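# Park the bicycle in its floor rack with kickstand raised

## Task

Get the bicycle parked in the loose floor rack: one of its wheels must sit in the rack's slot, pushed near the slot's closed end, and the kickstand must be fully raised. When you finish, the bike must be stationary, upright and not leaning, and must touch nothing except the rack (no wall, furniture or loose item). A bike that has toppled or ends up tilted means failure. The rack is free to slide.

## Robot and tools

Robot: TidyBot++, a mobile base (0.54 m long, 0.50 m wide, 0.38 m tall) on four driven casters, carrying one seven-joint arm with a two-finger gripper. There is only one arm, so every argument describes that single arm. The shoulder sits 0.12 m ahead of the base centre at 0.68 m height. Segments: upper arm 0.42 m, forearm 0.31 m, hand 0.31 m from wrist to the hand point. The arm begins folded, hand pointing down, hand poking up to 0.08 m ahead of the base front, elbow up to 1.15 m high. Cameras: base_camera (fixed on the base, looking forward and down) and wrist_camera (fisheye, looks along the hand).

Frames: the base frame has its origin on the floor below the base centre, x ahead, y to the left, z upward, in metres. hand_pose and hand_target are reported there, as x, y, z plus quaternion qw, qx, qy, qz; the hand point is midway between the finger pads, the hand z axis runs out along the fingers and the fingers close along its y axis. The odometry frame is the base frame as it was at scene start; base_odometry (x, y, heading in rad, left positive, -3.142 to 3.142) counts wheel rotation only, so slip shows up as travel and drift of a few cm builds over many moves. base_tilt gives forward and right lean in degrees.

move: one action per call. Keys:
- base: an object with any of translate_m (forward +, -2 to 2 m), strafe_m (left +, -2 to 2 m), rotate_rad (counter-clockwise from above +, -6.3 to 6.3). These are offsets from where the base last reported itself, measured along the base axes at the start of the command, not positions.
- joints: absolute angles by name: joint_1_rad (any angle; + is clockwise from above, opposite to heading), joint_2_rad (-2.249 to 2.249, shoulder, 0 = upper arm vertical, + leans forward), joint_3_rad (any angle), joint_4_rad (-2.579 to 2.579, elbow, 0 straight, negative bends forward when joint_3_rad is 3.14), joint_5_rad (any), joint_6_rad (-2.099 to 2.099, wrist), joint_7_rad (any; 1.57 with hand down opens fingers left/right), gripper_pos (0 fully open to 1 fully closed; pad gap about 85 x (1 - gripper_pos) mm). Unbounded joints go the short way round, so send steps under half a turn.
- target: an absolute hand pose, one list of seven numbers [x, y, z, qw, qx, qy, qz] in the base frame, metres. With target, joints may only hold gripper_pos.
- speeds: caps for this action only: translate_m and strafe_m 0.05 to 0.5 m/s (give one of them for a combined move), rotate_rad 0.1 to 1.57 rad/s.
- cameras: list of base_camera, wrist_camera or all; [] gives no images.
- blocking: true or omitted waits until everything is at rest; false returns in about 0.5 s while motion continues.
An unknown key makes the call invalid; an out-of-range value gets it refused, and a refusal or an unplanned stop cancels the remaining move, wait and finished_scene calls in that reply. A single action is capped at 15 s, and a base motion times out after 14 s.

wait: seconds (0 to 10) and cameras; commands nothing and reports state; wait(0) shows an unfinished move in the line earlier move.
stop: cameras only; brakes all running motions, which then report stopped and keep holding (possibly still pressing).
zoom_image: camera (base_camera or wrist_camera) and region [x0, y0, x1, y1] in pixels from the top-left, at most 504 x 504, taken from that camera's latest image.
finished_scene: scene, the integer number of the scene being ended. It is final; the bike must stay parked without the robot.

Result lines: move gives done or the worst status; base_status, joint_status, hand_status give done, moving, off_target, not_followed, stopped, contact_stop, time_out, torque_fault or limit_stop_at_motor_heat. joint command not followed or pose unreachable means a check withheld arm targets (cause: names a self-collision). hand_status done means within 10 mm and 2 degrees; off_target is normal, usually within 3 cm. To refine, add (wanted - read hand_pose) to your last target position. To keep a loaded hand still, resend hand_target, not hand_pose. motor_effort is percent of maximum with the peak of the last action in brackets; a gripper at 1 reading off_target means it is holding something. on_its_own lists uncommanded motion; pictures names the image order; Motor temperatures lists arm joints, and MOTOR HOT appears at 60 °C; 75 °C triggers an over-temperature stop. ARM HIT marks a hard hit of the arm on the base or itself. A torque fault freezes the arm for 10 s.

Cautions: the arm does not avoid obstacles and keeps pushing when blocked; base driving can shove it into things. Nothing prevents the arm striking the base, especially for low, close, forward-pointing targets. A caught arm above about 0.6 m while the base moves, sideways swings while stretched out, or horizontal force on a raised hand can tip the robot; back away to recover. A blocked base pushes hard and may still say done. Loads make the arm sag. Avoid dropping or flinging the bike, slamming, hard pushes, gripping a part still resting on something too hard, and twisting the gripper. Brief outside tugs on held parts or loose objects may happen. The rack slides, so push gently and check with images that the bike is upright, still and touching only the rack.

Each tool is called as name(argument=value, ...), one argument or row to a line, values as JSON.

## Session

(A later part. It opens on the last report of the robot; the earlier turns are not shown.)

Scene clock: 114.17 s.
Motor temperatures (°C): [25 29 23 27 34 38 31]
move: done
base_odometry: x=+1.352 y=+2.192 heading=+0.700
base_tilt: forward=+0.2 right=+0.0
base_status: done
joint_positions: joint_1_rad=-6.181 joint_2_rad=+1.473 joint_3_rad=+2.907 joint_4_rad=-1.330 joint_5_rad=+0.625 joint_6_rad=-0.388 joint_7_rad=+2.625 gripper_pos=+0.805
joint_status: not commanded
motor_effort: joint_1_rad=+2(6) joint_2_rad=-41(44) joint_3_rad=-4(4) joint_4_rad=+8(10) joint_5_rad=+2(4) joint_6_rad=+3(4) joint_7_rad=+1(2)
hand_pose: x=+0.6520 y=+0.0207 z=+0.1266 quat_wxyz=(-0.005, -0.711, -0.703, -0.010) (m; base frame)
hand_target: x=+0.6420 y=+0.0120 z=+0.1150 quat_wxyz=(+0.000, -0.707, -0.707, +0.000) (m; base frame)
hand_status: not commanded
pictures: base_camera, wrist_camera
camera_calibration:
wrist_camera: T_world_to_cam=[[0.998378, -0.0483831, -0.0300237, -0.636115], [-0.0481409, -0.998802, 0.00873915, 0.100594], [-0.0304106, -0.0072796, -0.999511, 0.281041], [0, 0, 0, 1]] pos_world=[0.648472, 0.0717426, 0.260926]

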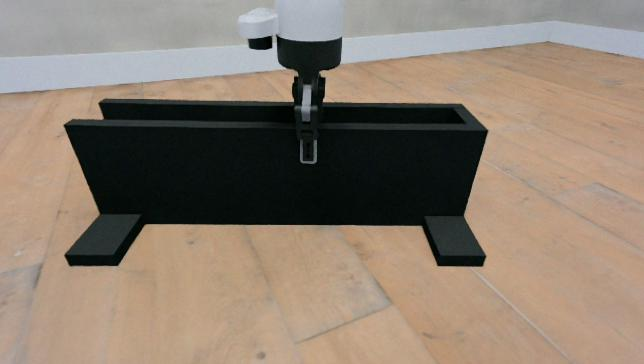

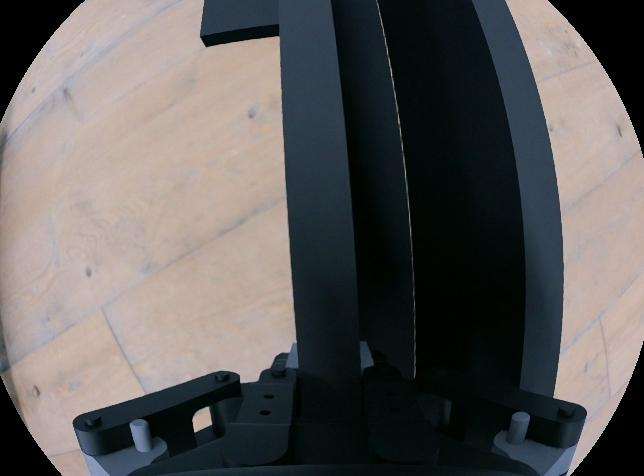

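move(
  base={"strafe_m": -0.58},
  speeds={"strafe_m": 0.25},
  cameras=["base_camera"],
)

move(
  base={"rotate_rad": 1.0},
  speeds={"rotate_rad": 0.35},
)

Scene clock: 117.27 s.
Motor temperatures (°C): [25 29 23 27 34 38 31]
move: done
base_odometry: x=+1.725 y=+1.747 heading=+0.700
base_tilt: forward=+0.3 right=+0.0
base_status: done
joint_positions: joint_1_rad=-6.180 joint_2_rad=+1.473 joint_3_rad=+2.904 joint_4_rad=-1.330 joint_5_rad=+0.625 joint_6_rad=-0.388 joint_7_rad=+2.625 gripper_pos=+0.805
joint_status: not commanded
motor_effort: joint_1_rad=+0(8) joint_2_rad=-42(44) joint_3_rad=-6(7) joint_4_rad=+8(9) joint_5_rad=+1(4) joint_6_rad=+4(4) joint_7_rad=+1(2)
hand_pose: x=+0.6519 y=+0.0220 z=+0.1266 quat_wxyz=(-0.003, -0.712, -0.703, -0.011) (m; base frame)
hand_target: x=+0.6420 y=+0.0120 z=+0.1150 quat_wxyz=(+0.000, -0.707, -0.707, +0.000) (m; base frame)
hand_status: not commanded
pictures: base_camera

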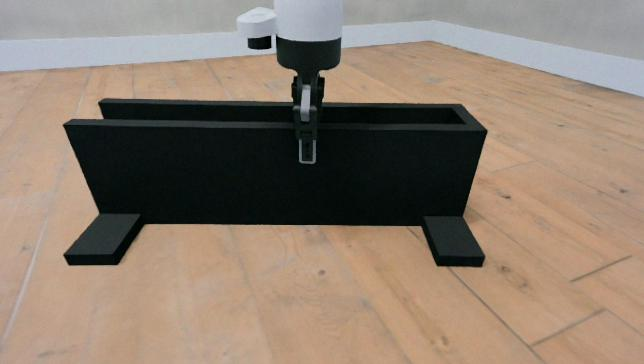

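Scene clock: 120.70 s.
Motor temperatures (°C): [25 29 23 27 34 38 31]
move: done
base_odometry: x=+1.725 y=+1.748 heading=+1.699
base_tilt: forward=+0.2 right=+0.0
base_status: done
joint_positions: joint_1_rad=-6.171 joint_2_rad=+1.470 joint_3_rad=+2.923 joint_4_rad=-1.330 joint_5_rad=+0.625 joint_6_rad=-0.388 joint_7_rad=+2.625 gripper_pos=+0.805
joint_status: not commanded
motor_effort: joint_1_rad=+1(7) joint_2_rad=-41(41) joint_3_rad=-3(10) joint_4_rad=+7(8) joint_5_rad=+2(3) joint_6_rad=+2(6) joint_7_rad=+1(2)
hand_pose: x=+0.6527 y=+0.0058 z=+0.1265 quat_wxyz=(-0.011, -0.715, -0.699, -0.005) (m; base frame)
hand_target: x=+0.6420 y=+0.0120 z=+0.1150 quat_wxyz=(+0.000, -0.707, -0.707, +0.000) (m; base frame)
hand_status: not commanded
pictures: base_camera, wrist_camera
camera_calibration:
wrist_camera: T_world_to_cam=[[0.997797, -0.0600166, -0.0282665, -0.637335], [-0.059324, -0.997932, 0.0247362, 0.0910957], [-0.0296927, -0.0230048, -0.999294, 0.280496], [0, 0, 0, 1]] pos_world=[0.649664, 0.0591094, 0.26003]

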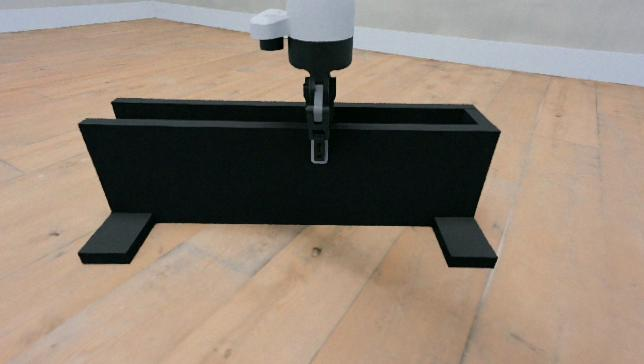

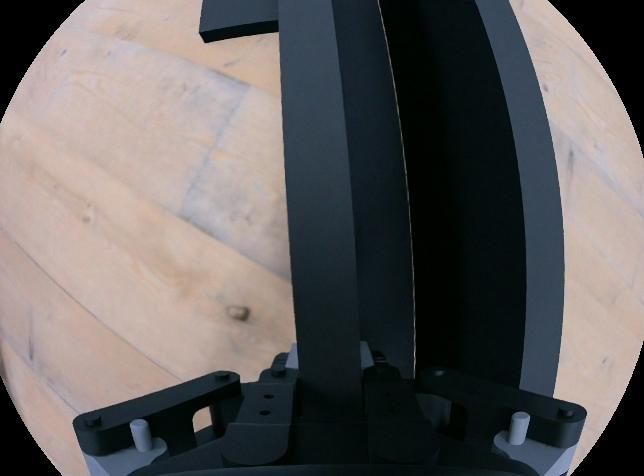

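move(
  base={"translate_m": -0.03, "strafe_m": -0.22, "rotate_rad": 0.9},
  speeds={"rotate_rad": 0.35, "strafe_m": 0.15},
)

Scene clock: 124.03 s.
Motor temperatures (°C): [25 29 23 27 34 38 31]
move: done
base_odometry: x=+1.947 y=+1.746 heading=+2.599
base_tilt: forward=+0.3 right=+0.0
base_status: done
joint_positions: joint_1_rad=-6.176 joint_2_rad=+1.470 joint_3_rad=+2.923 joint_4_rad=-1.329 joint_5_rad=+0.625 joint_6_rad=-0.388 joint_7_rad=+2.625 gripper_pos=+0.805
joint_status: not commanded
motor_effort: joint_1_rad=+1(5) joint_2_rad=-42(43) joint_3_rad=-3(8) joint_4_rad=+8(9) joint_5_rad=+2(4) joint_6_rad=+3(4) joint_7_rad=+1(2)
hand_pose: x=+0.6533 y=+0.0082 z=+0.1266 quat_wxyz=(-0.011, -0.714, -0.700, -0.005) (m; base frame)
hand_target: x=+0.6420 y=+0.0120 z=+0.1150 quat_wxyz=(+0.000, -0.707, -0.707, +0.000) (m; base frame)
hand_status: not commanded
pictures: base_camera, wrist_camera
camera_calibration:
wrist_camera: T_world_to_cam=[[0.99807, -0.0557902, -0.0272604, -0.63812], [-0.055122, -0.998175, 0.0246767, 0.0907465], [-0.0285874, -0.0231264, -0.999324, 0.279934], [0, 0, 0, 1]] pos_world=[0.649893, 0.0614539, 0.26011]

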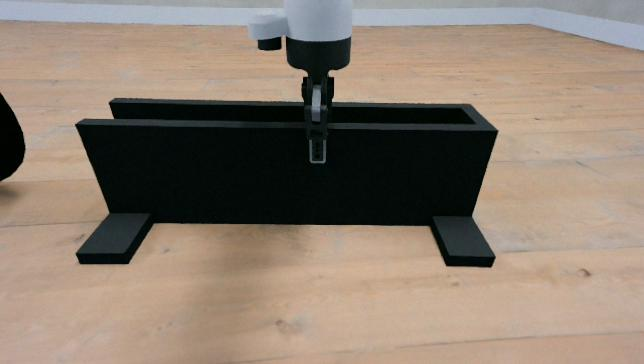

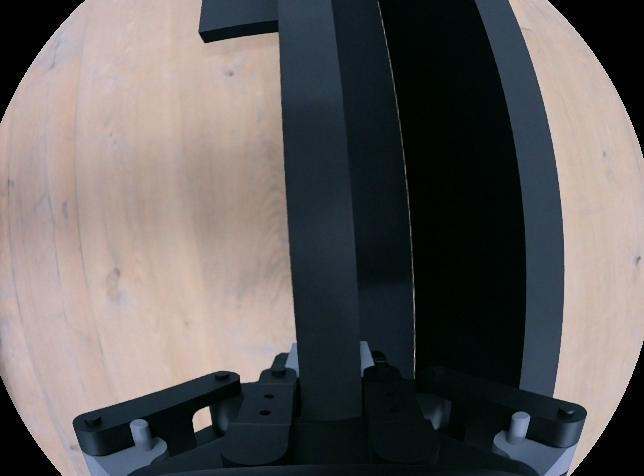

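zoom_image(
  camera="base_camera",
  region=[0, 60, 150, 240],
)

Scaled by 2.800.

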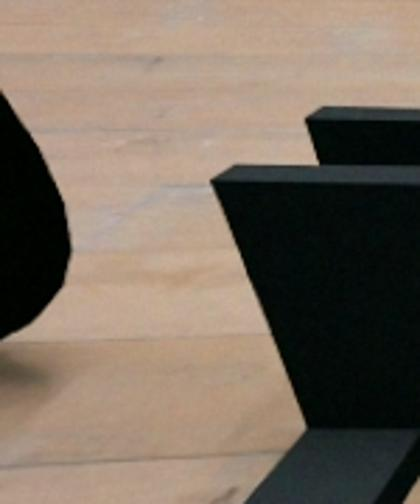

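move(
  joints={"gripper_pos": 0.35},
  cameras=[],
)

move(
  target=[0.642, 0.012, 0.25, 0, 0.7071, 0.7071, 0],
  cameras=[],
)

move(
  target=[0.50, 0.15, 0.70, 0, 0.7071, 0.7071, 0],
)

Scene clock: 127.70 s.
Motor temperatures (°C): [25 29 23 27 34 38 31]
move: done
base_odometry: x=+1.947 y=+1.746 heading=+2.599
base_tilt: forward=+0.3 right=+0.0
base_status: not commanded
joint_positions: joint_1_rad=-6.176 joint_2_rad=+1.471 joint_3_rad=+2.923 joint_4_rad=-1.329 joint_5_rad=+0.625 joint_6_rad=-0.388 joint_7_rad=+2.625 gripper_pos=+0.350
joint_status: all done
motor_effort: joint_1_rad=+1(2) joint_2_rad=-43(45) joint_3_rad=-4(5) joint_4_rad=+7(8) joint_5_rad=+1(3) joint_6_rad=+0(3) joint_7_rad=+1(1)
hand_pose: x=+0.6531 y=+0.0082 z=+0.1264 quat_wxyz=(-0.011, -0.714, -0.700, -0.005) (m; base frame)
hand_target: x=+0.6420 y=+0.0120 z=+0.1150 quat_wxyz=(+0.000, -0.707, -0.707, +0.000) (m; base frame)
hand_status: not commanded
pictures: none
No camera images: "cameras" was empty.

Scene clock: 129.27 s.
Motor temperatures (°C): [25 29 23 27 34 38 31]
move: off_target
base_odometry: x=+1.947 y=+1.746 heading=+2.599
base_tilt: forward=+0.2 right=+0.0
base_status: not commanded
joint_positions: joint_1_rad=-6.159 joint_2_rad=+1.191 joint_3_rad=+2.893 joint_4_rad=-1.502 joint_5_rad=+0.604 joint_6_rad=-0.432 joint_7_rad=+2.641 gripper_pos=+0.350
joint_status: not commanded
motor_effort: joint_1_rad=+1(1) joint_2_rad=-42(46) joint_3_rad=-5(5) joint_4_rad=+8(9) joint_5_rad=+0(2) joint_6_rad=+0(1) joint_7_rad=+1(1)
hand_pose: x=+0.6763 y=+0.0086 z=+0.2567 quat_wxyz=(-0.038, -0.704, -0.708, -0.029) (m; base frame)
hand_target: x=+0.6420 y=+0.0120 z=+0.2500 quat_wxyz=(+0.000, -0.707, -0.707, +0.000) (m; base frame)
hand_status: off_target (0.035 m and 5.5 deg from the pose sent, 0.124 m and 1.7 deg at the start)
pictures: none
No camera images: "cameras" was empty.

Scene clock: 131.80 s.
Motor temperatures (°C): [25 29 23 27 34 38 31]
move: off_target
base_odometry: x=+1.947 y=+1.746 heading=+2.599
base_tilt: forward=+0.2 right=-0.1
base_status: not commanded
joint_positions: joint_1_rad=-6.405 joint_2_rad=+0.274 joint_3_rad=+2.859 joint_4_rad=-1.546 joint_5_rad=+0.136 joint_6_rad=-1.251 joint_7_rad=+2.641 gripper_pos=+0.350
joint_status: not commanded
motor_effort: joint_1_rad=+1(2) joint_2_rad=-25(45) joint_3_rad=-2(6) joint_4_rad=+17(17) joint_5_rad=+1(3) joint_6_rad=+1(1) joint_7_rad=+1(1)
hand_pose: x=+0.5387 y=+0.1313 z=+0.7038 quat_wxyz=(-0.040, -0.731, -0.680, -0.030) (m; base frame)
hand_target: x=+0.5000 y=+0.1500 z=+0.7000 quat_wxyz=(+0.000, -0.707, -0.707, +0.000) (m; base frame)
hand_status: off_target (0.043 m and 7.0 deg from the pose sent, 0.498 m and 5.5 deg at the start)
pictures: base_camera, wrist_camera
camera_calibration:
wrist_camera: T_world_to_cam=[[0.992897, -0.108779, 0.0481875, -0.544507], [-0.110059, -0.993617, 0.02475, 0.222009], [0.0451877, -0.0298777, -0.998532, 0.816891], [0, 0, 0, 1]] pos_world=[0.52816, 0.185768, 0.836436]

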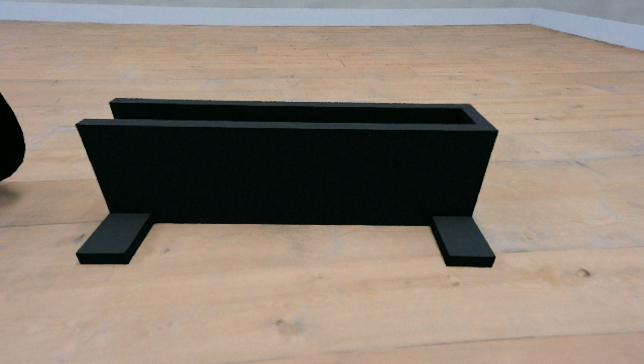

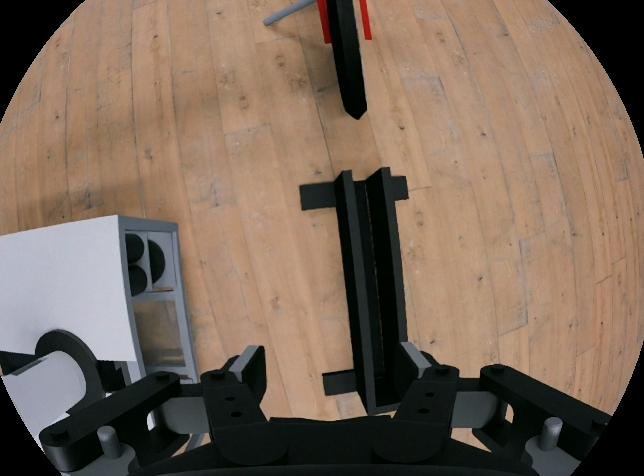

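move(
  target=[0.42, 0.0, 0.82, 0, 0.7071, 0.7071, 0],
  joints={"gripper_pos": 0.0},
)

move(
  base={"strafe_m": 0.8},
  speeds={"strafe_m": 0.3},
)

Scene clock: 134.17 s.
Motor temperatures (°C): [25 29 23 27 34 38 31]
move: off_target
base_odometry: x=+1.947 y=+1.746 heading=+2.599
base_tilt: forward=+0.2 right=+0.0
base_status: not commanded
joint_positions: joint_1_rad=-6.348 joint_2_rad=-0.026 joint_3_rad=+3.169 joint_4_rad=-1.522 joint_5_rad=+0.053 joint_6_rad=-1.590 joint_7_rad=+3.096 gripper_pos=+0.000
joint_status: all done
motor_effort: joint_1_rad=+1(2) joint_2_rad=-15(27) joint_3_rad=+0(2) joint_4_rad=+17(18) joint_5_rad=+2(2) joint_6_rad=+0(1) joint_7_rad=+1(1)
hand_pose: x=+0.4394 y=-0.0033 z=+0.8155 quat_wxyz=(-0.038, -0.710, -0.703, -0.002) (m; base frame)
hand_target: x=+0.4200 y=+0.0000 z=+0.8200 quat_wxyz=(+0.000, -0.707, -0.707, +0.000) (m; base frame)
hand_status: off_target (0.020 m and 4.4 deg from the pose sent, 0.212 m and 7.0 deg at the start)
pictures: base_camera, wrist_camera
camera_calibration:
wrist_camera: T_world_to_cam=[[0.998806, -0.0480877, 0.00856335, -0.435942], [-0.0485474, -0.996659, 0.0656753, 0.0141516], [0.00537657, -0.0660126, -0.997804, 0.945682], [0, 0, 0, 1]] pos_world=[0.431024, 0.0555678, 0.946409]

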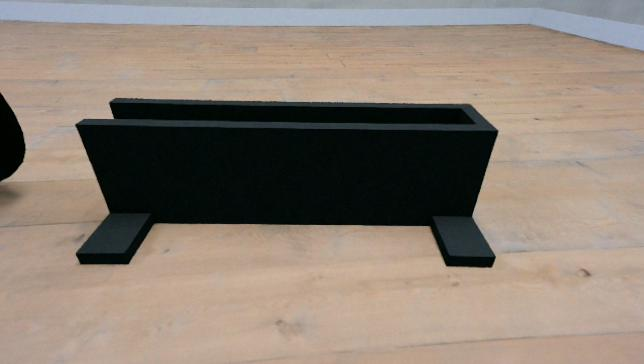

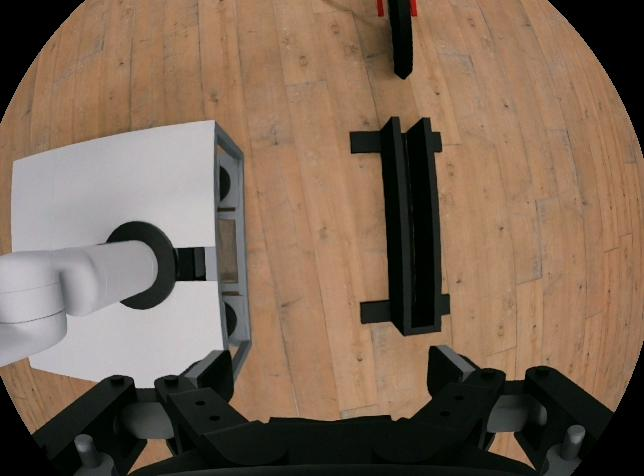

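Scene clock: 137.70 s.
Motor temperatures (°C): [25 29 23 27 34 38 31]
move: done
base_odometry: x=+1.534 y=+1.061 heading=+2.600
base_tilt: forward=+0.3 right=+0.0
base_status: done
joint_positions: joint_1_rad=-6.343 joint_2_rad=-0.026 joint_3_rad=+3.175 joint_4_rad=-1.522 joint_5_rad=+0.047 joint_6_rad=-1.592 joint_7_rad=+3.098 gripper_pos=+0.000
joint_status: not commanded
motor_effort: joint_1_rad=+1(2) joint_2_rad=-15(16) joint_3_rad=+0(2) joint_4_rad=+17(18) joint_5_rad=+1(2) joint_6_rad=+0(1) joint_7_rad=+1(1)
hand_pose: x=+0.4388 y=-0.0047 z=+0.8154 quat_wxyz=(-0.035, -0.713, -0.700, -0.004) (m; base frame)
hand_target: x=+0.4200 y=+0.0000 z=+0.8200 quat_wxyz=(+0.000, -0.707, -0.707, +0.000) (m; base frame)
hand_status: not commanded
pictures: base_camera, wrist_camera
camera_calibration:
wrist_camera: T_world_to_cam=[[0.998372, -0.0567025, 0.00617073, -0.43334], [-0.0569686, -0.996624, 0.0591212, 0.0217626], [0.00279758, -0.0593765, -0.998232, 0.946981], [0, 0, 0, 1]] pos_world=[0.431225, 0.0533461, 0.946694]

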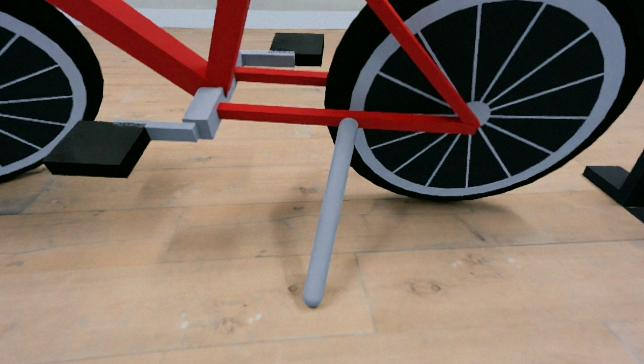

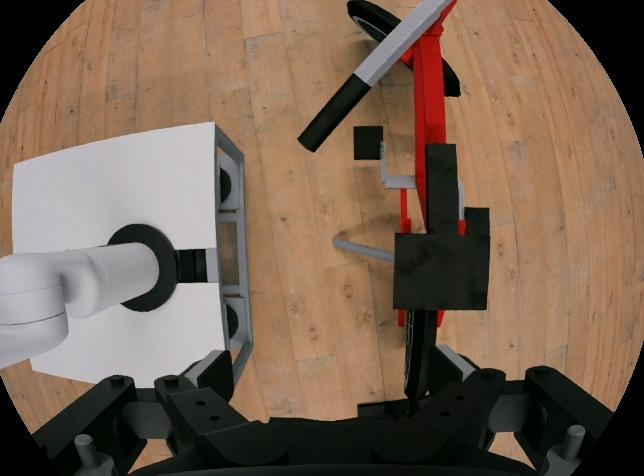

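move(
  target=[0.43, 0.09, 0.70, 0, 0.7071, 0.7071, 0],
  joints={"gripper_pos": 1.0},
)

Scene clock: 141.03 s.
Motor temperatures (°C): [25 29 23 27 34 38 31]
move: off_target
base_odometry: x=+1.534 y=+1.061 heading=+2.600
base_tilt: forward=+0.2 right=+0.0
base_status: not commanded
joint_positions: joint_1_rad=-6.383 joint_2_rad=+0.041 joint_3_rad=+2.994 joint_4_rad=-1.792 joint_5_rad=+0.047 joint_6_rad=-1.352 joint_7_rad=+2.899 gripper_pos=+0.999
joint_status: all done
motor_effort: joint_1_rad=+1(2) joint_2_rad=-16(18) joint_3_rad=+0(1) joint_4_rad=+16(18) joint_5_rad=+1(2) joint_6_rad=-1(1) joint_7_rad=+1(1)
hand_pose: x=+0.4185 y=+0.0622 z=+0.7102 quat_wxyz=(-0.006, -0.701, -0.712, +0.029) (m; base frame)
hand_target: x=+0.4300 y=+0.0900 z=+0.7000 quat_wxyz=(+0.000, -0.707, -0.707, +0.000) (m; base frame)
hand_status: off_target (0.032 m and 3.5 deg from the pose sent, 0.150 m and 4.2 deg at the start)
pictures: base_camera, wrist_camera
camera_calibration:
wrist_camera: T_world_to_cam=[[0.9964, -0.0240217, -0.0812983, -0.347689], [-0.0185597, -0.997561, 0.067286, 0.071748], [-0.0827164, -0.065535, -0.994416, 0.879461], [0, 0, 0, 1]] pos_world=[0.420515, 0.120856, 0.841456]

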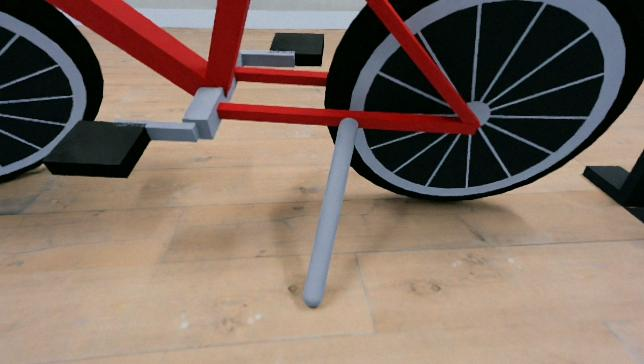

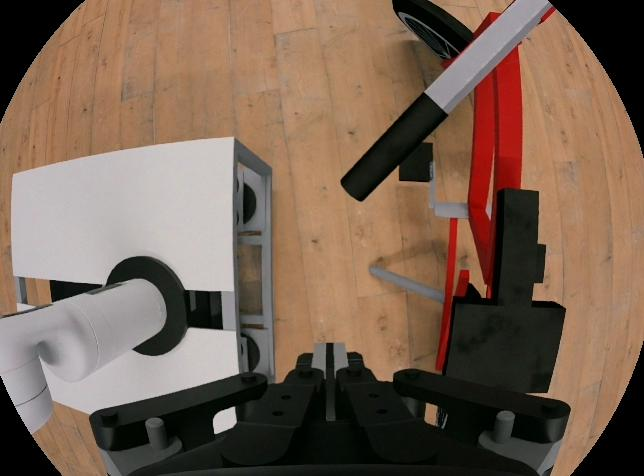

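move(
  target=[0.48, 0.13, 0.57, 0, 0.7071, 0.7071, 0],
)

Scene clock: 142.97 s.
Motor temperatures (°C): [25 29 23 27 34 38 31]
move: off_target
base_odometry: x=+1.534 y=+1.061 heading=+2.600
base_tilt: forward=+0.3 right=+0.0
base_status: not commanded
joint_positions: joint_1_rad=-6.363 joint_2_rad=+0.348 joint_3_rad=+2.801 joint_4_rad=-1.890 joint_5_rad=+0.114 joint_6_rad=-0.975 joint_7_rad=+2.678 gripper_pos=+0.999
joint_status: not commanded
motor_effort: joint_1_rad=+1(1) joint_2_rad=-24(26) joint_3_rad=-2(3) joint_4_rad=+14(17) joint_5_rad=+1(2) joint_6_rad=-1(2) joint_7_rad=+1(1)
hand_pose: x=+0.4637 y=+0.1291 z=+0.5793 quat_wxyz=(+0.018, -0.704, -0.709, +0.019) (m; base frame)
hand_target: x=+0.4800 y=+0.1300 z=+0.5700 quat_wxyz=(+0.000, -0.707, -0.707, +0.000) (m; base frame)
hand_status: off_target (0.019 m and 3.1 deg from the pose sent, 0.167 m and 3.5 deg at the start)
pictures: base_camera, wrist_camera
camera_calibration:
wrist_camera: T_world_to_cam=[[0.994163, -0.0303138, -0.103541, -0.387024], [-0.0283482, -0.99939, 0.0204027, 0.179998], [-0.104097, -0.0173484, -0.994416, 0.761071], [0, 0, 0, 1]] pos_world=[0.469092, 0.18136, 0.713076]

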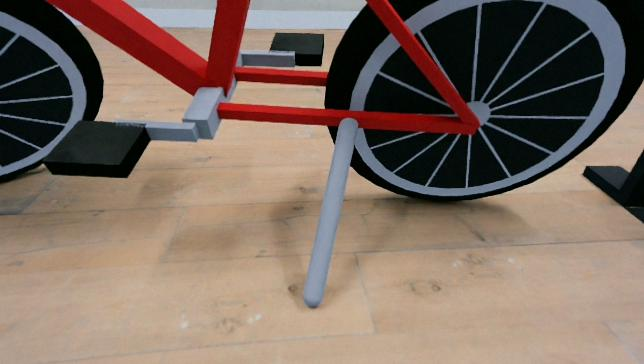

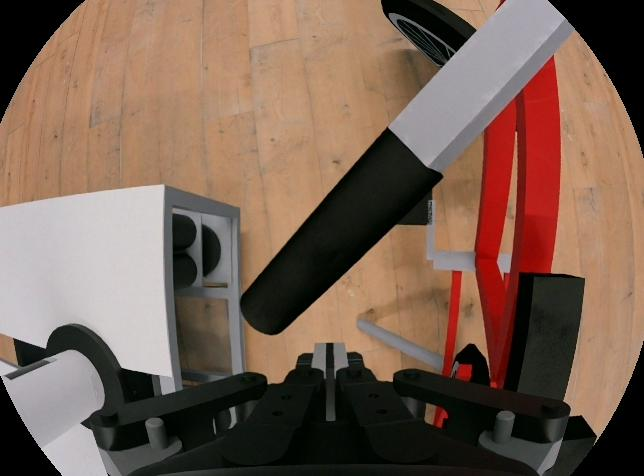

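move(
  base={"strafe_m": 0.09, "translate_m": -0.03},
  speeds={"strafe_m": 0.08},
)

Scene clock: 144.87 s.
Motor temperatures (°C): [25 29 23 27 34 38 31]
move: done
base_odometry: x=+1.513 y=+0.968 heading=+2.600
base_tilt: forward=+0.2 right=+0.0
base_status: done
joint_positions: joint_1_rad=-6.350 joint_2_rad=+0.348 joint_3_rad=+2.800 joint_4_rad=-1.891 joint_5_rad=+0.129 joint_6_rad=-0.973 joint_7_rad=+2.677 gripper_pos=+0.999
joint_status: not commanded
motor_effort: joint_1_rad=-1(2) joint_2_rad=-24(25) joint_3_rad=-4(5) joint_4_rad=+14(14) joint_5_rad=-2(2) joint_6_rad=+0(1) joint_7_rad=+1(1)
hand_pose: x=+0.4665 y=+0.1216 z=+0.5789 quat_wxyz=(+0.013, -0.706, -0.708, +0.021) (m; base frame)
hand_target: x=+0.4800 y=+0.1300 z=+0.5700 quat_wxyz=(+0.000, -0.707, -0.707, +0.000) (m; base frame)
hand_status: not commanded
pictures: base_camera, wrist_camera
camera_calibration:
wrist_camera: T_world_to_cam=[[0.99456, -0.0351329, -0.0980637, -0.392887], [-0.0323261, -0.999025, 0.0300659, 0.168872], [-0.0990244, -0.0267324, -0.994726, 0.759842], [0, 0, 0, 1]] pos_world=[0.471451, 0.175217, 0.712229]

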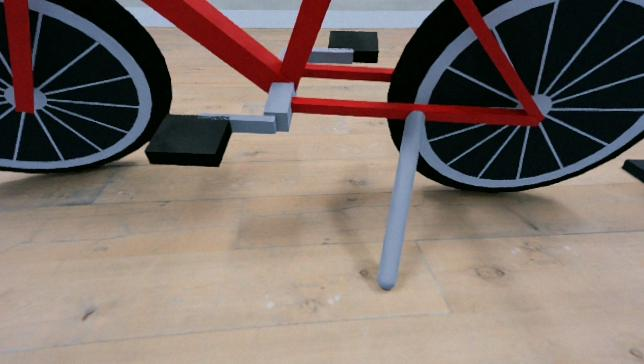

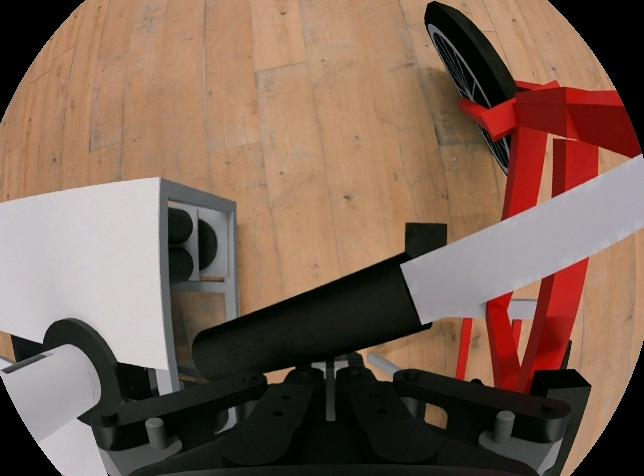

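move(
  base={"strafe_m": 0.06, "translate_m": -0.02},
  speeds={"strafe_m": 0.08},
)

Scene clock: 146.33 s.
Motor temperatures (°C): [25 29 23 27 34 38 31]
move: done
base_odometry: x=+1.499 y=+0.906 heading=+2.599
base_tilt: forward=+0.2 right=+0.0
base_status: done
joint_positions: joint_1_rad=-6.332 joint_2_rad=+0.341 joint_3_rad=+2.799 joint_4_rad=-1.895 joint_5_rad=+0.149 joint_6_rad=-0.967 joint_7_rad=+2.677 gripper_pos=+0.999
joint_status: not commanded
motor_effort: joint_1_rad=-2(4) joint_2_rad=-20(25) joint_3_rad=-5(7) joint_4_rad=+13(15) joint_5_rad=-2(5) joint_6_rad=+1(6) joint_7_rad=+0(1)
hand_pose: x=+0.4714 y=+0.1112 z=+0.5805 quat_wxyz=(+0.003, -0.708, -0.706, +0.019) (m; base frame)
hand_target: x=+0.4800 y=+0.1300 z=+0.5700 quat_wxyz=(+0.000, -0.707, -0.707, +0.000) (m; base frame)
hand_status: not commanded
pictures: base_camera, wrist_camera
camera_calibration:
wrist_camera: T_world_to_cam=[[0.995894, -0.0406556, -0.0808824, -0.407931], [-0.0373268, -0.99841, 0.0422512, 0.153789], [-0.0824715, -0.0390586, -0.995828, 0.755883], [0, 0, 0, 1]] pos_world=[0.474336, 0.166483, 0.713237]

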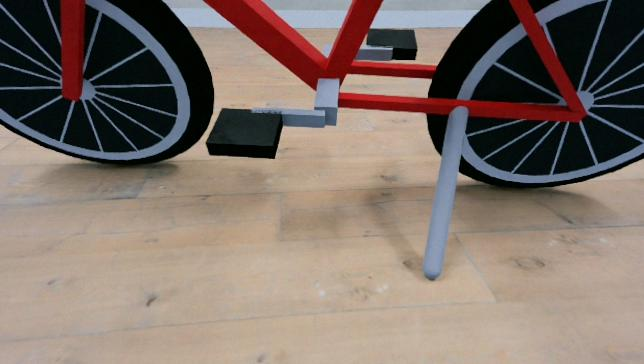

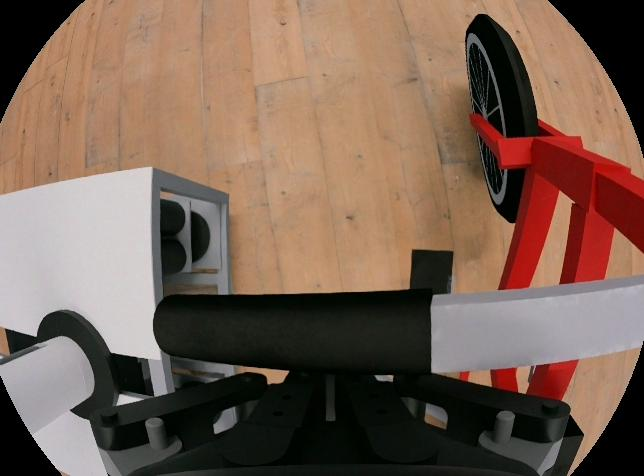

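move(
  base={"strafe_m": -0.04},
  cameras=[],
)

move(
  target=[0.58, 0.06, 0.74, 0, 0.7071, 0.7071, 0],
  joints={"gripper_pos": 0.0},
)

Scene clock: 147.67 s.
Motor temperatures (°C): [25 29 23 27 34 38 31]
move: done
base_odometry: x=+1.520 y=+0.941 heading=+2.599
base_tilt: forward=+0.2 right=+0.0
base_status: done
joint_positions: joint_1_rad=-6.337 joint_2_rad=+0.346 joint_3_rad=+2.792 joint_4_rad=-1.896 joint_5_rad=+0.149 joint_6_rad=-0.961 joint_7_rad=+2.676 gripper_pos=+0.999
joint_status: not commanded
motor_effort: joint_1_rad=+0(3) joint_2_rad=-24(25) joint_3_rad=-3(5) joint_4_rad=+14(14) joint_5_rad=+0(2) joint_6_rad=-1(1) joint_7_rad=+1(1)
hand_pose: x=+0.4710 y=+0.1162 z=+0.5786 quat_wxyz=(+0.004, -0.704, -0.710, +0.018) (m; base frame)
hand_target: x=+0.4800 y=+0.1300 z=+0.5700 quat_wxyz=(+0.000, -0.707, -0.707, +0.000) (m; base frame)
hand_status: not commanded
pictures: none
No camera images: "cameras" was empty.

Scene clock: 149.83 s.
Motor temperatures (°C): [25 29 23 27 34 38 31]
move: off_target
base_odometry: x=+1.520 y=+0.941 heading=+2.599
base_tilt: forward=+0.2 right=+0.0
base_status: not commanded
joint_positions: joint_1_rad=-6.259 joint_2_rad=+0.354 joint_3_rad=+2.853 joint_4_rad=-1.283 joint_5_rad=+0.148 joint_6_rad=-1.428 joint_7_rad=+2.885 gripper_pos=+0.000
joint_status: all done
motor_effort: joint_1_rad=+1(2) joint_2_rad=-29(29) joint_3_rad=-2(4) joint_4_rad=+17(18) joint_5_rad=+1(2) joint_6_rad=+0(1) joint_7_rad=+0(1)
hand_pose: x=+0.5960 y=+0.0683 z=+0.7512 quat_wxyz=(-0.043, -0.706, -0.707, -0.026) (m; base frame)
hand_target: x=+0.5800 y=+0.0600 z=+0.7400 quat_wxyz=(+0.000, -0.707, -0.707, +0.000) (m; base frame)
hand_status: off_target (0.021 m and 5.8 deg from the pose sent, 0.203 m and 2.2 deg at the start)
pictures: base_camera, wrist_camera
camera_calibration:
wrist_camera: T_world_to_cam=[[0.998174, -0.0359953, 0.0485152, -0.618903], [-0.0378853, -0.998536, 0.0386171, 0.111441], [0.0470541, -0.0403846, -0.998076, 0.859019], [0, 0, 0, 1]] pos_world=[0.581574, 0.123691, 0.883088]

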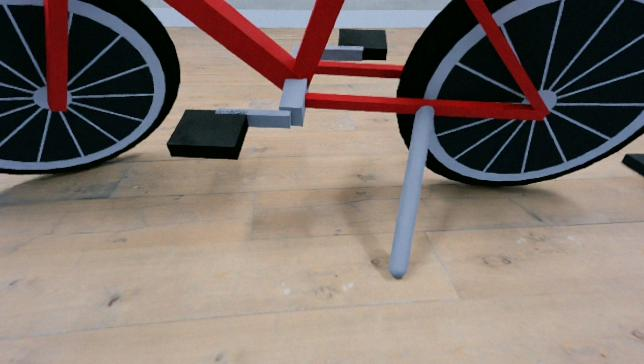

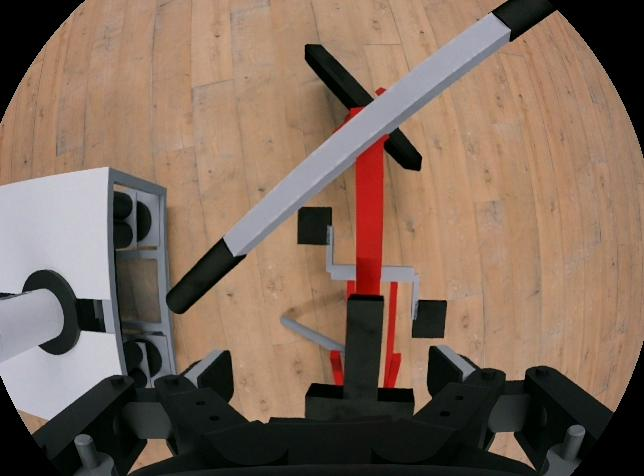

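move(
  target=[0.620, 0.0, 0.64, 0.0616, 0.7044, 0.7044, 0.0617],
)

Scene clock: 152.73 s.
Motor temperatures (°C): [25 29 23 27 34 38 31]
move: off_target
base_odometry: x=+1.520 y=+0.941 heading=+2.599
base_tilt: forward=+0.3 right=+0.0
base_status: not commanded
joint_positions: joint_1_rad=-6.084 joint_2_rad=+0.386 joint_3_rad=+2.853 joint_4_rad=-1.573 joint_5_rad=+0.148 joint_6_rad=-1.070 joint_7_rad=+2.967 gripper_pos=+0.000
joint_status: not commanded
motor_effort: joint_1_rad=+1(2) joint_2_rad=-28(30) joint_3_rad=-2(3) joint_4_rad=+16(18) joint_5_rad=+1(2) joint_6_rad=+1(1) joint_7_rad=+1(1)
hand_pose: x=+0.6033 y=-0.0016 z=+0.6506 quat_wxyz=(-0.051, -0.723, -0.688, -0.043) (m; base frame)
hand_target: x=+0.6200 y=+0.0000 z=+0.6400 quat_wxyz=(-0.062, -0.704, -0.704, -0.062) (m; base frame)
hand_status: off_target (0.020 m and 3.8 deg from the pose sent, 0.133 m and 4.6 deg at the start)
pictures: base_camera, wrist_camera
camera_calibration:
wrist_camera: T_world_to_cam=[[0.992845, -0.0862622, 0.0825725, -0.642801], [-0.0882106, -0.995896, 0.0202396, 0.0881413], [0.0804877, -0.0273786, -0.99638, 0.734152], [0, 0, 0, 1]] pos_world=[0.586887, 0.0524301, 0.782788]

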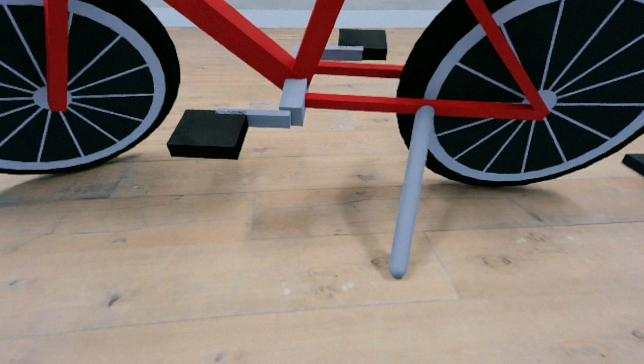

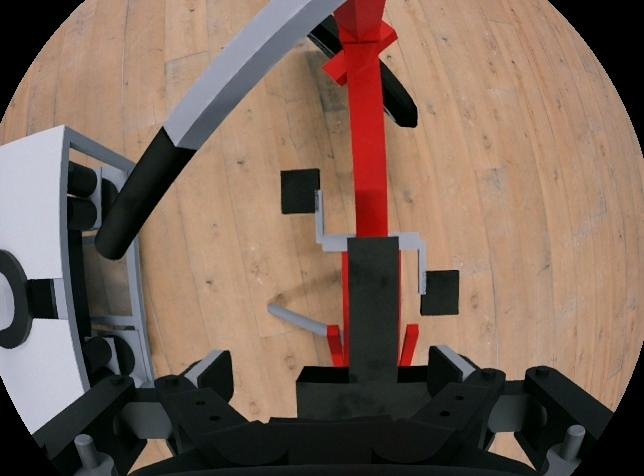

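move(
  base={"translate_m": 0.02},
  target=[0.634, 0.0, 0.56, 0.0616, 0.7044, 0.7044, 0.0617],
)

Scene clock: 154.33 s.
Motor temperatures (°C): [25 29 23 27 34 38 31]
move: off_target
base_odometry: x=+1.503 y=+0.951 heading=+2.599
base_tilt: forward=+0.3 right=+0.0
base_status: done
joint_positions: joint_1_rad=-6.059 joint_2_rad=+0.531 joint_3_rad=+2.811 joint_4_rad=-1.665 joint_5_rad=+0.217 joint_6_rad=-0.872 joint_7_rad=+2.950 gripper_pos=+0.000
joint_status: not commanded
motor_effort: joint_1_rad=+0(2) joint_2_rad=-31(35) joint_3_rad=-3(4) joint_4_rad=+15(17) joint_5_rad=+1(2) joint_6_rad=+1(2) joint_7_rad=+0(1)
hand_pose: x=+0.6136 y=+0.0016 z=+0.5618 quat_wxyz=(-0.036, -0.708, -0.704, -0.040) (m; base frame)
hand_target: x=+0.6340 y=+0.0000 z=+0.5600 quat_wxyz=(-0.062, -0.704, -0.704, -0.062) (m; base frame)
hand_status: off_target (0.021 m and 3.8 deg from the pose sent, 0.096 m and 3.8 deg at the start)
pictures: base_camera, wrist_camera
camera_calibration:
wrist_camera: T_world_to_cam=[[0.997524, -0.0415362, 0.0567428, -0.633902], [-0.0420585, -0.999083, 0.00804181, 0.0725381], [0.0563567, -0.0104084, -0.998356, 0.660895], [0, 0, 0, 1]] pos_world=[0.598137, 0.0530205, 0.695195]

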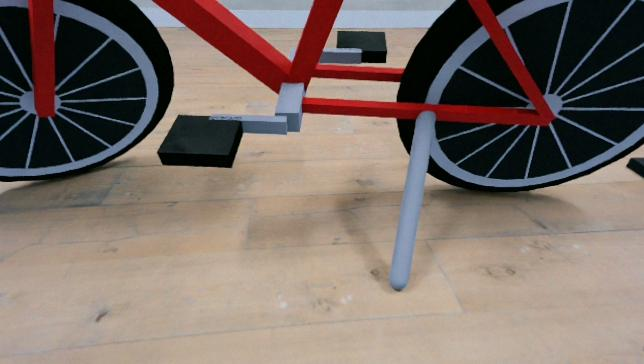

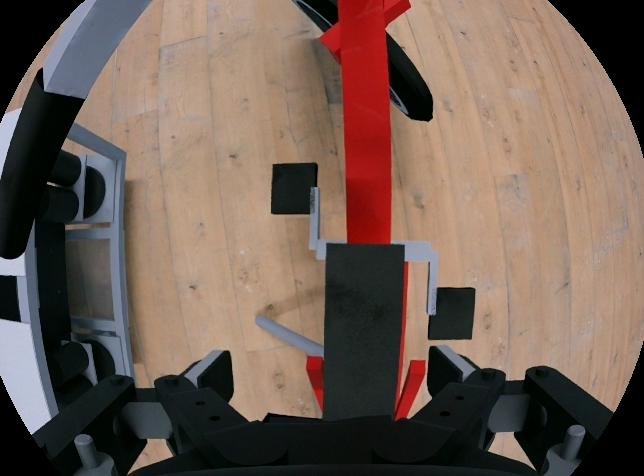

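move(
  target=[0.650, 0.0, 0.50, 0.0616, 0.7044, 0.7044, 0.0617],
)

Scene clock: 155.70 s.
Motor temperatures (°C): [25 29 23 27 34 38 31]
move: off_target
base_odometry: x=+1.503 y=+0.951 heading=+2.599
base_tilt: forward=+0.3 right=+0.0
base_status: not commanded
joint_positions: joint_1_rad=-6.059 joint_2_rad=+0.651 joint_3_rad=+2.805 joint_4_rad=-1.674 joint_5_rad=+0.316 joint_6_rad=-0.750 joint_7_rad=+2.881 gripper_pos=+0.000
joint_status: not commanded
motor_effort: joint_1_rad=+1(1) joint_2_rad=-34(37) joint_3_rad=-4(5) joint_4_rad=+13(15) joint_5_rad=+1(2) joint_6_rad=+1(1) joint_7_rad=+1(1)
hand_pose: x=+0.6331 y=-0.0046 z=+0.5051 quat_wxyz=(-0.044, -0.707, -0.705, -0.038) (m; base frame)
hand_target: x=+0.6500 y=+0.0000 z=+0.5000 quat_wxyz=(-0.062, -0.704, -0.704, -0.062) (m; base frame)
hand_status: off_target (0.018 m and 3.4 deg from the pose sent, 0.072 m and 3.8 deg at the start)
pictures: base_camera, wrist_camera
camera_calibration:
wrist_camera: T_world_to_cam=[[0.997071, -0.0390861, 0.065741, -0.654594], [-0.0405408, -0.998958, 0.0209413, 0.060138], [0.064854, -0.0235451, -0.997617, 0.597226], [0, 0, 0, 1]] pos_world=[0.616382, 0.0485516, 0.637577]

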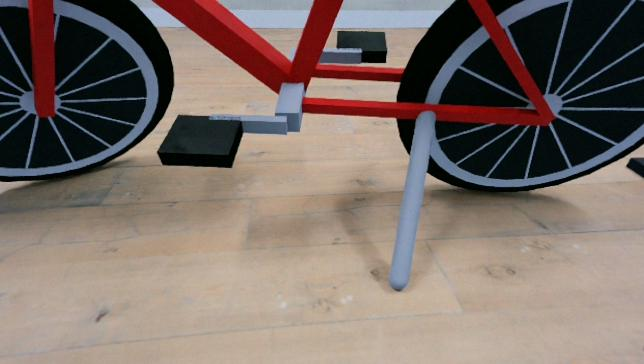

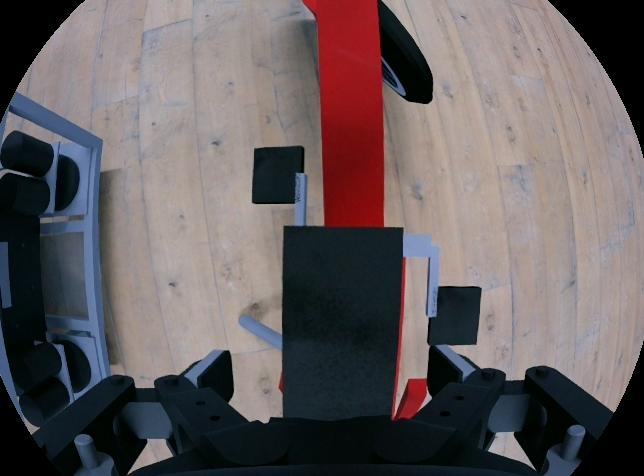

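move(
  target=[0.654, 0.003, 0.490, 0.0616, 0.7044, 0.7044, 0.0617],
  cameras=[],
)

move(
  joints={"gripper_pos": 0.75},
)

Scene clock: 156.50 s.
Motor temperatures (°C): [25 29 23 27 34 38 31]
move: off_target
base_odometry: x=+1.503 y=+0.951 heading=+2.599
base_tilt: forward=+0.2 right=+0.0
base_status: not commanded
joint_positions: joint_1_rad=-6.059 joint_2_rad=+0.665 joint_3_rad=+2.805 joint_4_rad=-1.674 joint_5_rad=+0.335 joint_6_rad=-0.733 joint_7_rad=+2.860 gripper_pos=+0.000
joint_status: not commanded
motor_effort: joint_1_rad=+1(1) joint_2_rad=-34(36) joint_3_rad=-4(4) joint_4_rad=+13(14) joint_5_rad=+1(2) joint_6_rad=+1(1) joint_7_rad=+1(1)
hand_pose: x=+0.6370 y=-0.0065 z=+0.4988 quat_wxyz=(-0.048, -0.709, -0.702, -0.039) (m; base frame)
hand_target: x=+0.6540 y=+0.0030 z=+0.4900 quat_wxyz=(-0.062, -0.704, -0.704, -0.062) (m; base frame)
hand_status: off_target (0.021 m and 3.1 deg from the pose sent, 0.027 m and 3.4 deg at the start)
pictures: none
No camera images: "cameras" was empty.

Scene clock: 157.53 s.
Motor temperatures (°C): [25 29 23 27 34 38 31]
move: off_target
base_odometry: x=+1.503 y=+0.951 heading=+2.599
base_tilt: forward=+0.2 right=+0.0
base_status: not commanded
joint_positions: joint_1_rad=-6.058 joint_2_rad=+0.662 joint_3_rad=+2.805 joint_4_rad=-1.678 joint_5_rad=+0.338 joint_6_rad=-0.718 joint_7_rad=+2.853 gripper_pos=+0.552
joint_status: gripper_pos off_target (ended at +0.552, target +0.750)
motor_effort: joint_1_rad=-1(2) joint_2_rad=-33(36) joint_3_rad=-5(6) joint_4_rad=+16(16) joint_5_rad=+1(2) joint_6_rad=+0(3) joint_7_rad=+2(2)
hand_pose: x=+0.6402 y=-0.0063 z=+0.5000 quat_wxyz=(-0.052, -0.710, -0.700, -0.045) (m; base frame)
hand_target: x=+0.6540 y=+0.0030 z=+0.4900 quat_wxyz=(-0.062, -0.704, -0.704, -0.062) (m; base frame)
hand_status: not commanded
pictures: base_camera, wrist_camera
camera_calibration:
wrist_camera: T_world_to_cam=[[0.994902, -0.050818, 0.0871073, -0.670804], [-0.0529165, -0.998358, 0.0219517, 0.0663071], [0.0858487, -0.0264492, -0.995957, 0.577393], [0, 0, 0, 1]] pos_world=[0.621324, 0.0473809, 0.632035]

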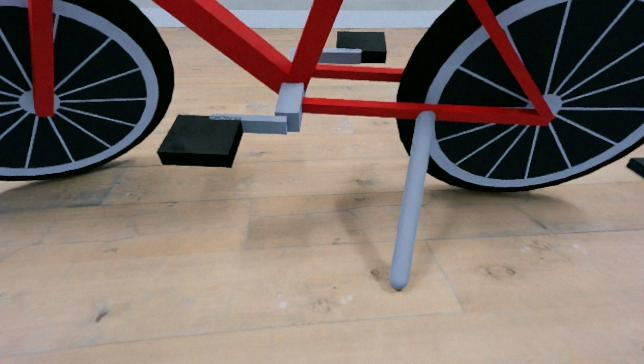

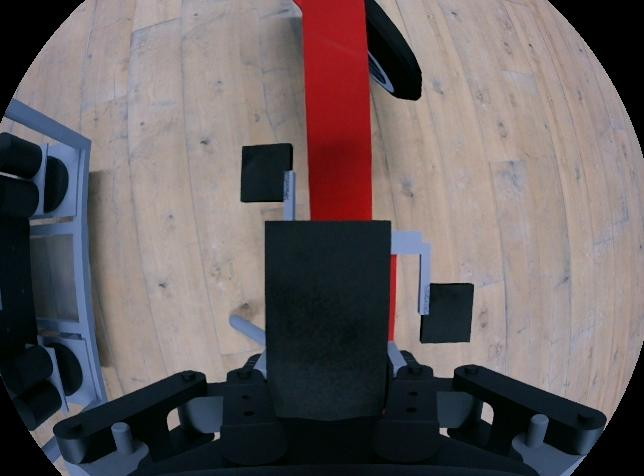

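move(
  target=[0.692, 0.003, 0.494, 0.0350, 0.7062, 0.7062, 0.0350],
  cameras=["base_camera"],
)

move(
  target=[0.729, 0.003, 0.498, 0.0092, 0.7070, 0.7070, 0.0092],
)

Scene clock: 159.13 s.
Motor temperatures (°C): [25 29 23 27 34 38 31]
move: off_target
base_odometry: x=+1.503 y=+0.951 heading=+2.599
base_tilt: forward=+0.3 right=+0.0
base_status: not commanded
joint_positions: joint_1_rad=-6.067 joint_2_rad=+0.745 joint_3_rad=+2.806 joint_4_rad=-1.475 joint_5_rad=+0.338 joint_6_rad=-0.848 joint_7_rad=+2.867 gripper_pos=+0.572
joint_status: not commanded
motor_effort: joint_1_rad=-2(3) joint_2_rad=-36(37) joint_3_rad=-6(7) joint_4_rad=+19(19) joint_5_rad=+4(4) joint_6_rad=+7(7) joint_7_rad=+2(2)
hand_pose: x=+0.6888 y=-0.0175 z=+0.5074 quat_wxyz=(-0.053, -0.720, -0.690, -0.038) (m; base frame)
hand_target: x=+0.6920 y=+0.0030 z=+0.4940 quat_wxyz=(-0.035, -0.706, -0.706, -0.035) (m; base frame)
hand_status: off_target (0.025 m and 3.2 deg from the pose sent, 0.053 m and 2.4 deg at the start)
pictures: base_camera

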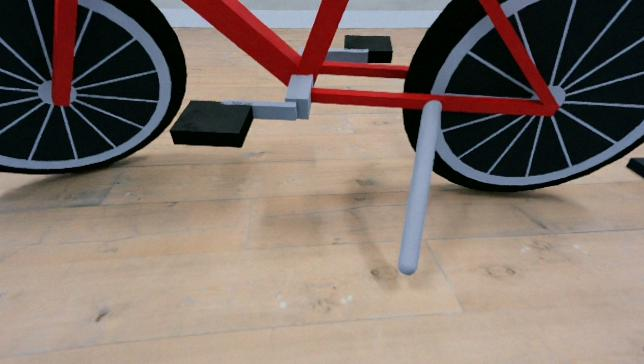

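Scene clock: 160.47 s.
Motor temperatures (°C): [25 29 23 27 34 38 31]
move: off_target
base_odometry: x=+1.503 y=+0.951 heading=+2.599
base_tilt: forward=+0.2 right=+0.0
base_status: not commanded
joint_positions: joint_1_rad=-6.124 joint_2_rad=+0.857 joint_3_rad=+2.838 joint_4_rad=-1.202 joint_5_rad=+0.291 joint_6_rad=-1.067 joint_7_rad=+2.935 gripper_pos=+0.573
joint_status: not commanded
motor_effort: joint_1_rad=-1(2) joint_2_rad=-42(42) joint_3_rad=-5(6) joint_4_rad=+19(20) joint_5_rad=+2(4) joint_6_rad=+7(8) joint_7_rad=+1(2)
hand_pose: x=+0.7278 y=-0.0129 z=+0.5124 quat_wxyz=(-0.029, -0.719, -0.695, -0.012) (m; base frame)
hand_target: x=+0.7290 y=+0.0030 z=+0.4980 quat_wxyz=(-0.009, -0.707, -0.707, -0.009) (m; base frame)
hand_status: off_target (0.022 m and 3.0 deg from the pose sent, 0.046 m and 6.5 deg at the start)
pictures: base_camera, wrist_camera
camera_calibration:
wrist_camera: T_world_to_cam=[[0.997433, -0.0711354, 0.0082371, -0.721016], [-0.0713971, -0.996735, 0.0377158, 0.0694233], [0.00552727, -0.0382071, -0.999255, 0.642048], [0, 0, 0, 1]] pos_world=[0.720573, 0.0424376, 0.64489]

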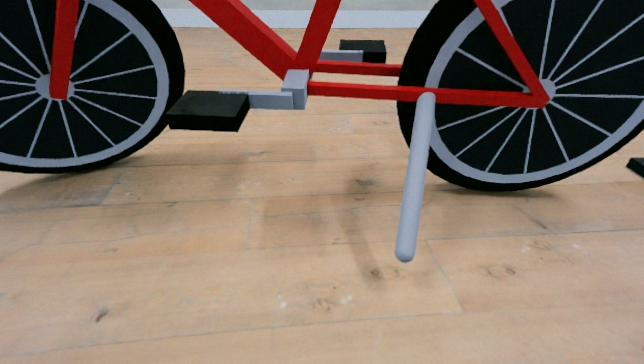

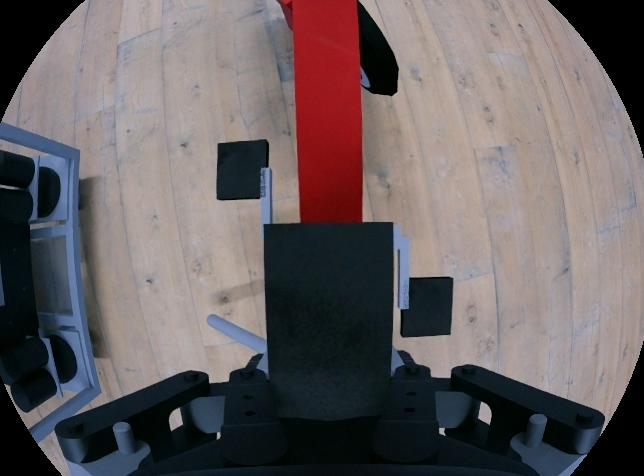

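move(
  base={"strafe_m": -0.10},
  speeds={"strafe_m": 0.08},
)

zoom_image(
  camera="base_camera",
  region=[400, 60, 644, 240],
)

Scene clock: 162.90 s.
Motor temperatures (°C): [25 29 23 27 34 38 31]
move: done
base_odometry: x=+1.554 y=+1.037 heading=+2.599
base_tilt: forward=+0.3 right=+0.1
base_status: done
joint_positions: joint_1_rad=-6.154 joint_2_rad=+0.878 joint_3_rad=+2.845 joint_4_rad=-1.158 joint_5_rad=+0.217 joint_6_rad=-1.066 joint_7_rad=+2.906 gripper_pos=+0.573
joint_status: not commanded
motor_effort: joint_1_rad=+3(4) joint_2_rad=-45(47) joint_3_rad=-3(6) joint_4_rad=+13(20) joint_5_rad=+10(12) joint_6_rad=-7(11) joint_7_rad=+16(17)
hand_pose: x=+0.7403 y=+0.0208 z=+0.5116 quat_wxyz=(-0.008, -0.734, -0.678, -0.039) (m; base frame)
hand_target: x=+0.7290 y=+0.0030 z=+0.4980 quat_wxyz=(-0.009, -0.707, -0.707, -0.009) (m; base frame)
hand_status: not commanded
pictures: base_camera, wrist_camera
camera_calibration:
wrist_camera: T_world_to_cam=[[0.993209, -0.115741, 0.0118454, -0.728867], [-0.115321, -0.992829, -0.0314816, 0.171829], [0.0154042, 0.0299017, -0.999434, 0.633792], [0, 0, 0, 1]] pos_world=[0.733969, 0.0672859, 0.647477]

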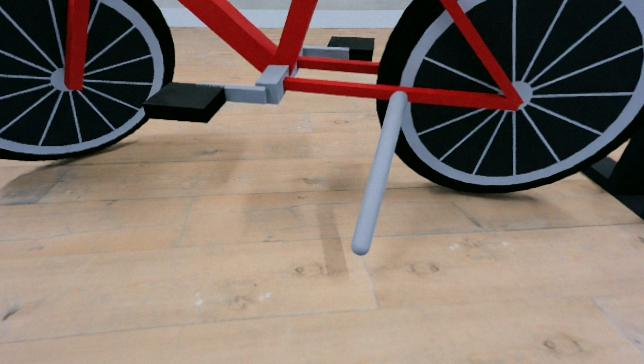

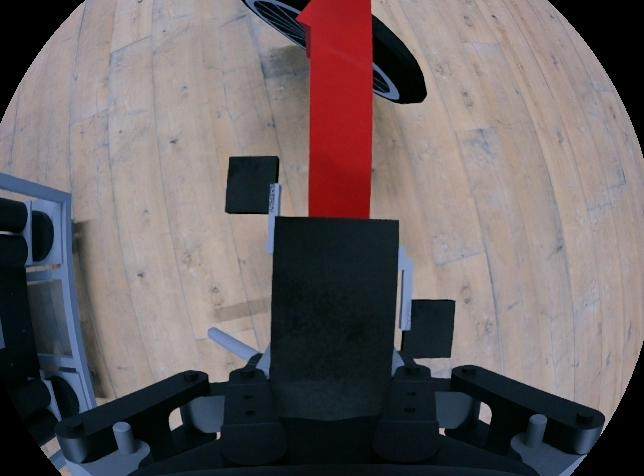

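Scaled by 2.066.

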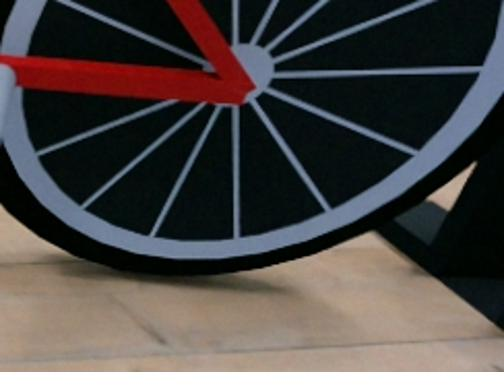

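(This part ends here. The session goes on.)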